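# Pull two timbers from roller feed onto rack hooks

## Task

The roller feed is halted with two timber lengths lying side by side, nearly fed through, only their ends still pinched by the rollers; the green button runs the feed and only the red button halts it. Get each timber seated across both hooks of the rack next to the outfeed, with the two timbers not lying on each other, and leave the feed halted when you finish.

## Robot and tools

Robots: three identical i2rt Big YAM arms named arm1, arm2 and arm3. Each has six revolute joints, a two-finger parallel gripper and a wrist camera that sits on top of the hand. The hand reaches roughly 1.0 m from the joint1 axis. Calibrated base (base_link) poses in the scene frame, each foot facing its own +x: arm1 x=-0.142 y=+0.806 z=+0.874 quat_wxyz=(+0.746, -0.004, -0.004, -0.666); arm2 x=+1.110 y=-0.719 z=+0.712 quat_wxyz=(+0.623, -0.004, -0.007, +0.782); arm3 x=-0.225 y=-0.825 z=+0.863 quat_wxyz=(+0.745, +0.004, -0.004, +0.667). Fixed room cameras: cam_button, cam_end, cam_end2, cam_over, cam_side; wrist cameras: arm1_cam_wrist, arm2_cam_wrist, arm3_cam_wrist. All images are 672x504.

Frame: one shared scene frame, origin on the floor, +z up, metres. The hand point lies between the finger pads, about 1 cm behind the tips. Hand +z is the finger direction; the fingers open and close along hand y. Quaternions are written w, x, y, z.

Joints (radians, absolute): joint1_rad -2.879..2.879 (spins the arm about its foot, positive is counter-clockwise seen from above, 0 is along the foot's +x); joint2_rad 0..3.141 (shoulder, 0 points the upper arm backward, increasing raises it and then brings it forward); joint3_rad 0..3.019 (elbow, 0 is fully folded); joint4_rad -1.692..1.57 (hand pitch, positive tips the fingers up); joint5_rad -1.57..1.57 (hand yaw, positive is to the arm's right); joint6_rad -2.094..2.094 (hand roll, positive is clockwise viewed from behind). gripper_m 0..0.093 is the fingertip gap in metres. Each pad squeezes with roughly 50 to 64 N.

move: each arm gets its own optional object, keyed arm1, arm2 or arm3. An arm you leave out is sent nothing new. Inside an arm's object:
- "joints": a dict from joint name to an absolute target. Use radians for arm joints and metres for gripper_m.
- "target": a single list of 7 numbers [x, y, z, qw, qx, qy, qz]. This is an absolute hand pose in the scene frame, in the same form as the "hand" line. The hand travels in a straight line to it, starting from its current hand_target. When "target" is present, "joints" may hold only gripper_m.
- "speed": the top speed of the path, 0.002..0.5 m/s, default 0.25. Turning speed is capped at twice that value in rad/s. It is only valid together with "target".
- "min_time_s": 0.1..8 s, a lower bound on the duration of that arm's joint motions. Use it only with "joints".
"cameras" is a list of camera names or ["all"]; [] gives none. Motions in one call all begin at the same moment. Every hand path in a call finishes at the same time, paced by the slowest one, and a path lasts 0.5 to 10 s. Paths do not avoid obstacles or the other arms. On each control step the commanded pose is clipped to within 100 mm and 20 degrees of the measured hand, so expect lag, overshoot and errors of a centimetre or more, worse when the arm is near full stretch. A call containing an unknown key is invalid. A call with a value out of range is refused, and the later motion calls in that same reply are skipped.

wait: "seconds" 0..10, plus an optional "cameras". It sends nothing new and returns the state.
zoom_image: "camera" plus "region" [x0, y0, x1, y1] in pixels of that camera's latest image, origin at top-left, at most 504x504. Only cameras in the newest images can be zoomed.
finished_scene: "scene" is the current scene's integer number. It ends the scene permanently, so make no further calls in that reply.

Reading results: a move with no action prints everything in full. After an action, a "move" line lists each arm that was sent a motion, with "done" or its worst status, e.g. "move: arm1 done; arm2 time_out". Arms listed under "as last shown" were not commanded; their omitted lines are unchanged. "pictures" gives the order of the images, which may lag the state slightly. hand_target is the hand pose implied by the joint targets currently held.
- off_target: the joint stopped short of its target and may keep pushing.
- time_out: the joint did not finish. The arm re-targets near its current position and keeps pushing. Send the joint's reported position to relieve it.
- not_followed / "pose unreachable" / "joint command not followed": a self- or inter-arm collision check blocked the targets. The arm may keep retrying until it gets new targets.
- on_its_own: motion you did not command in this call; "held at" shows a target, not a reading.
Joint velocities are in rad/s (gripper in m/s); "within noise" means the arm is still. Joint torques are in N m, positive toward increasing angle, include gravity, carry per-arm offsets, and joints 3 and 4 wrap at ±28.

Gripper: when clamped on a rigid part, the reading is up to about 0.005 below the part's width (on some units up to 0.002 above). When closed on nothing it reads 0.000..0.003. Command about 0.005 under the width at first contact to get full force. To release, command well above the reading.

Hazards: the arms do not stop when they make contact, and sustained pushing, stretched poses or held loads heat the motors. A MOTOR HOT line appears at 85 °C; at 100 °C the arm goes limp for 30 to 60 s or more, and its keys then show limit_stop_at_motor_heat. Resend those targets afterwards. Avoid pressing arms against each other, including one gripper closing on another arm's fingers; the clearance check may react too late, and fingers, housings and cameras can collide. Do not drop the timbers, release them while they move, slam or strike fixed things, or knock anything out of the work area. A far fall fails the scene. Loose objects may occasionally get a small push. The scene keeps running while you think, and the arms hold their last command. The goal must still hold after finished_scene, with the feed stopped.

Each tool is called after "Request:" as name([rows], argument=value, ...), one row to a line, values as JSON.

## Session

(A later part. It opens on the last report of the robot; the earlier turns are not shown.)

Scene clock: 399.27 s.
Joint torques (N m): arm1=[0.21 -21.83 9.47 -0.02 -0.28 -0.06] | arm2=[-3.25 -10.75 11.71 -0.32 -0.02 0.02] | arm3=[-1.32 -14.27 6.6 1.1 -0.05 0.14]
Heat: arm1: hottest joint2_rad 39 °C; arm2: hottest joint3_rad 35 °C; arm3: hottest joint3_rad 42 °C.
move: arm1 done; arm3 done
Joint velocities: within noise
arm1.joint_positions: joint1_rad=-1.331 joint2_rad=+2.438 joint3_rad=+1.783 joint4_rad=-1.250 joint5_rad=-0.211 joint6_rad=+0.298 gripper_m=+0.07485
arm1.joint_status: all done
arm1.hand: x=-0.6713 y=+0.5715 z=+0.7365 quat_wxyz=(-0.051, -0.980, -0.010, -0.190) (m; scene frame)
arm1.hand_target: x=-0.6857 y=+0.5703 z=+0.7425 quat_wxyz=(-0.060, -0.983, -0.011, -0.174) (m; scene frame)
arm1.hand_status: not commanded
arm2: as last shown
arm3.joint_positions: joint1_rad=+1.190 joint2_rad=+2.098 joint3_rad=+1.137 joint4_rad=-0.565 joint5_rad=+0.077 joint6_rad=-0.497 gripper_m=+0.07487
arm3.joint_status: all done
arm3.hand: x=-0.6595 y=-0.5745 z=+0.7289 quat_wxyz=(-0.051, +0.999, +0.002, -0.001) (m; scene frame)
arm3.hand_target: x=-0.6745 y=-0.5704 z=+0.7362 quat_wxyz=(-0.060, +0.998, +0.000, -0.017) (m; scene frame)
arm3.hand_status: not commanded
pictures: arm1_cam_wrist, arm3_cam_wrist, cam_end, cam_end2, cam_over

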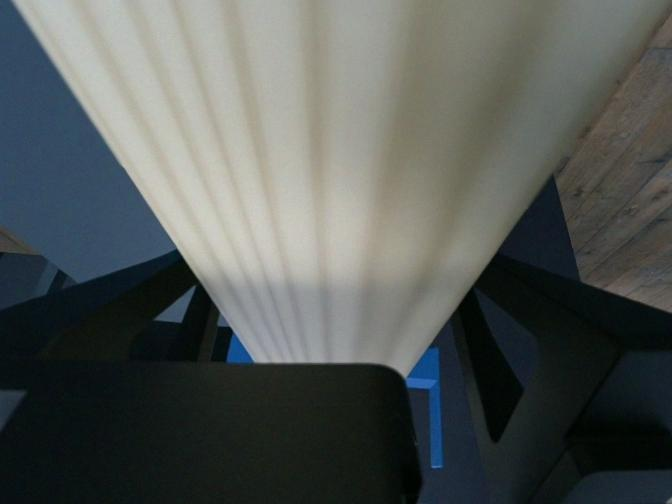

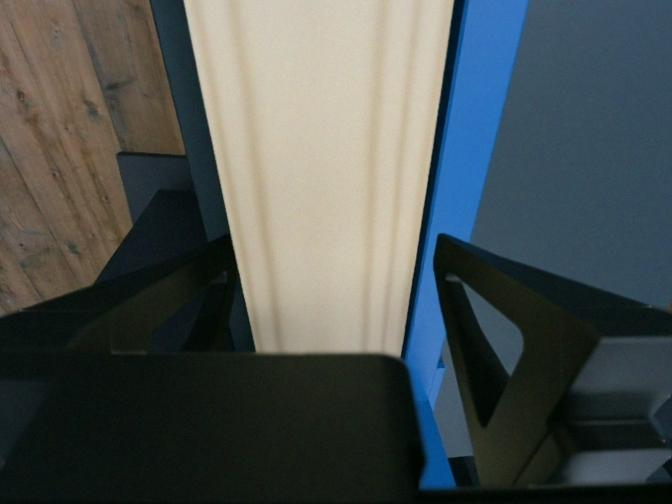

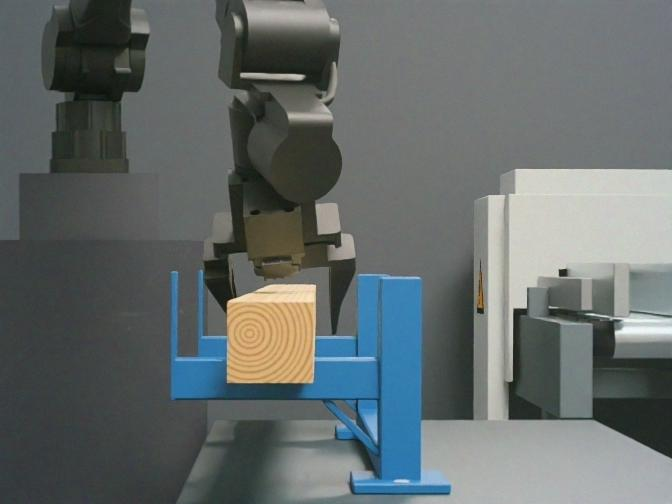

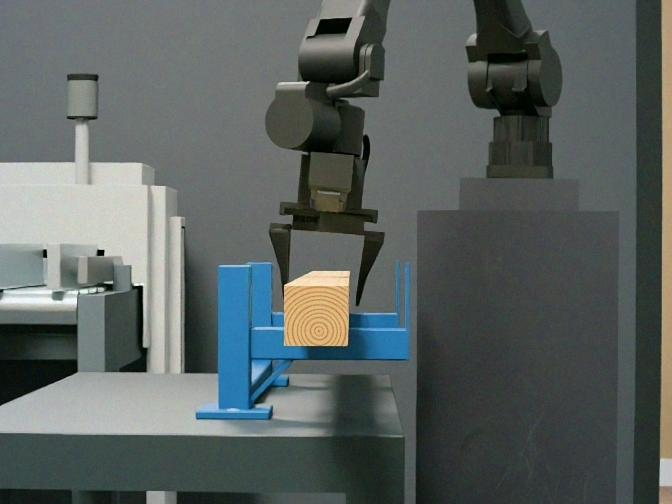

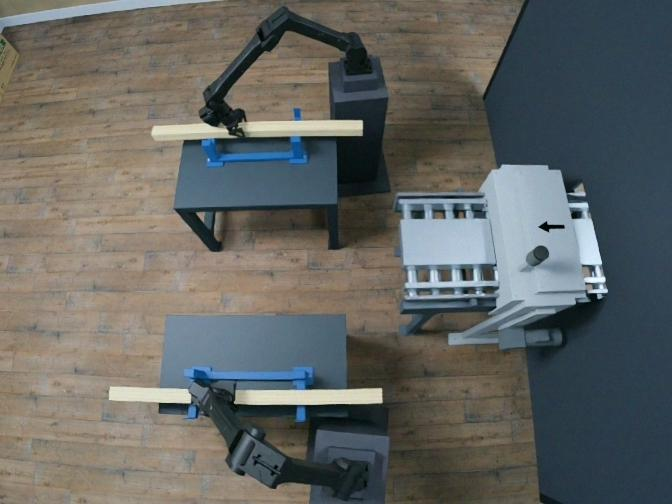

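Request:
move(arm1={"target":[-0.686,0.570,0.90,0.06,0.983,0.0106,0.174],"speed":0.15,"joints":{"gripper_m":0.09}}, arm3={"target":[-0.675,-0.570,0.90,-0.06,0.998,0,-0.017],"speed":0.15,"joints":{"gripper_m":0.09}}, cameras=["cam_over","cam_end","cam_end2","cam_button"])

Scene clock: 412.90 s.
Joint torques (N m): arm1=[0.26 -20.42 12.12 -0.8 -0.29 -0.03] | arm2=[-3.31 -10.75 11.7 -0.34 -0.02 0.03] | arm3=[-1.67 -12.81 10.02 0.31 -0.05 0.11]
Heat: arm1: hottest joint2_rad 37 °C; arm2: hottest joint3_rad 36 °C; arm3: hottest joint3_rad 40 °C.
move: arm1 off_target; arm3 off_target
Joint velocities: within noise
arm1.joint_positions: joint1_rad=-1.331 joint2_rad=+2.220 joint3_rad=+1.829 joint4_rad=-1.501 joint5_rad=-0.212 joint6_rad=+0.298 gripper_m=+0.08992
arm1.joint_status: all done
arm1.hand: x=-0.6744 y=+0.5720 z=+0.8898 quat_wxyz=(-0.054, -0.981, -0.011, -0.185) (m; scene frame)
arm1.hand_target: x=-0.6857 y=+0.5702 z=+0.9001 quat_wxyz=(-0.060, -0.983, -0.011, -0.174) (m; scene frame)
arm1.hand_status: off_target (0.016 m and 1.4 deg from the pose sent, 0.164 m and 2.1 deg at the start)
arm2: as last shown
arm3.joint_positions: joint1_rad=+1.190 joint2_rad=+1.798 joint3_rad=+1.199 joint4_rad=-0.920 joint5_rad=+0.077 joint6_rad=-0.497 gripper_m=+0.08993
arm3.joint_status: all done
arm3.hand: x=-0.6603 y=-0.5761 z=+0.8871 quat_wxyz=(-0.053, +0.999, +0.001, -0.004) (m; scene frame)
arm3.hand_target: x=-0.6746 y=-0.5702 z=+0.9003 quat_wxyz=(-0.060, +0.998, +0.000, -0.017) (m; scene frame)
arm3.hand_status: off_target (0.020 m and 1.7 deg from the pose sent, 0.172 m and 2.1 deg at the start)
pictures: cam_button, cam_end, cam_end2, cam_over

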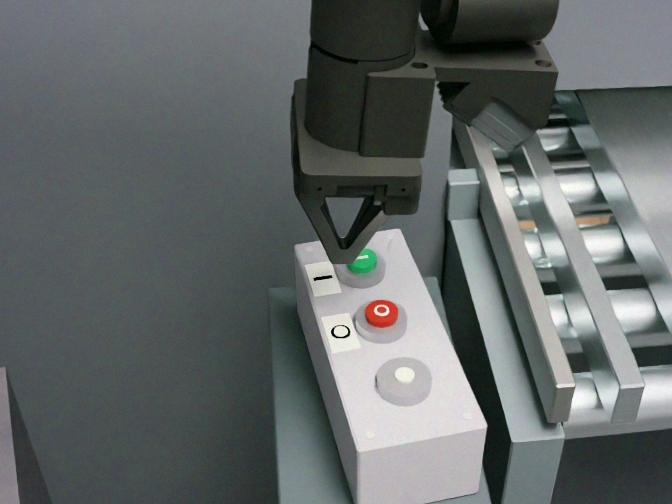

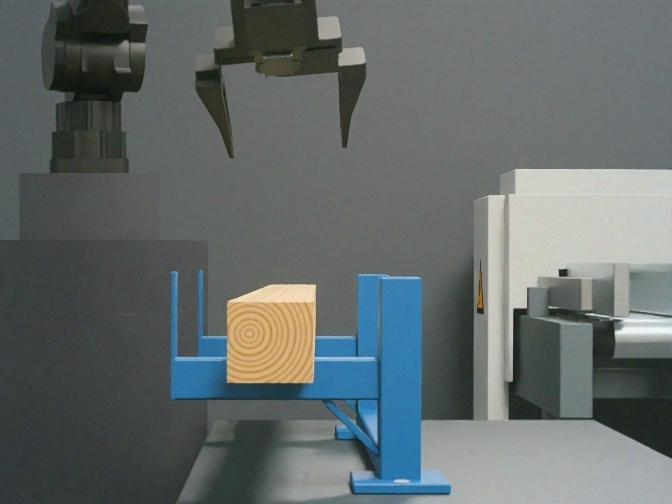

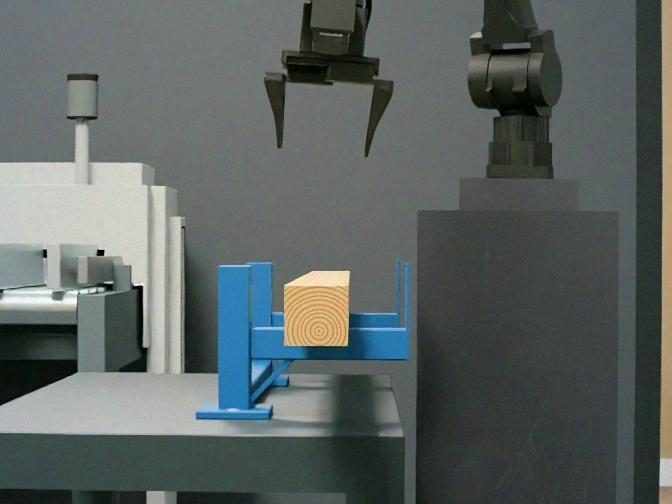

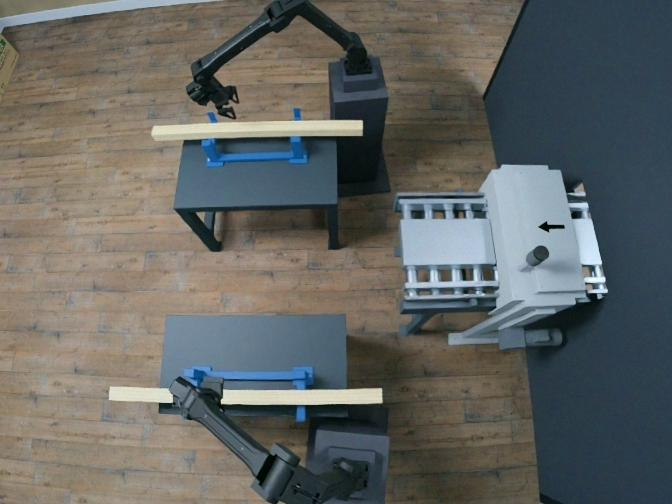

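Request:
finished_scene(scene=2)

The scene is finished: the task was done.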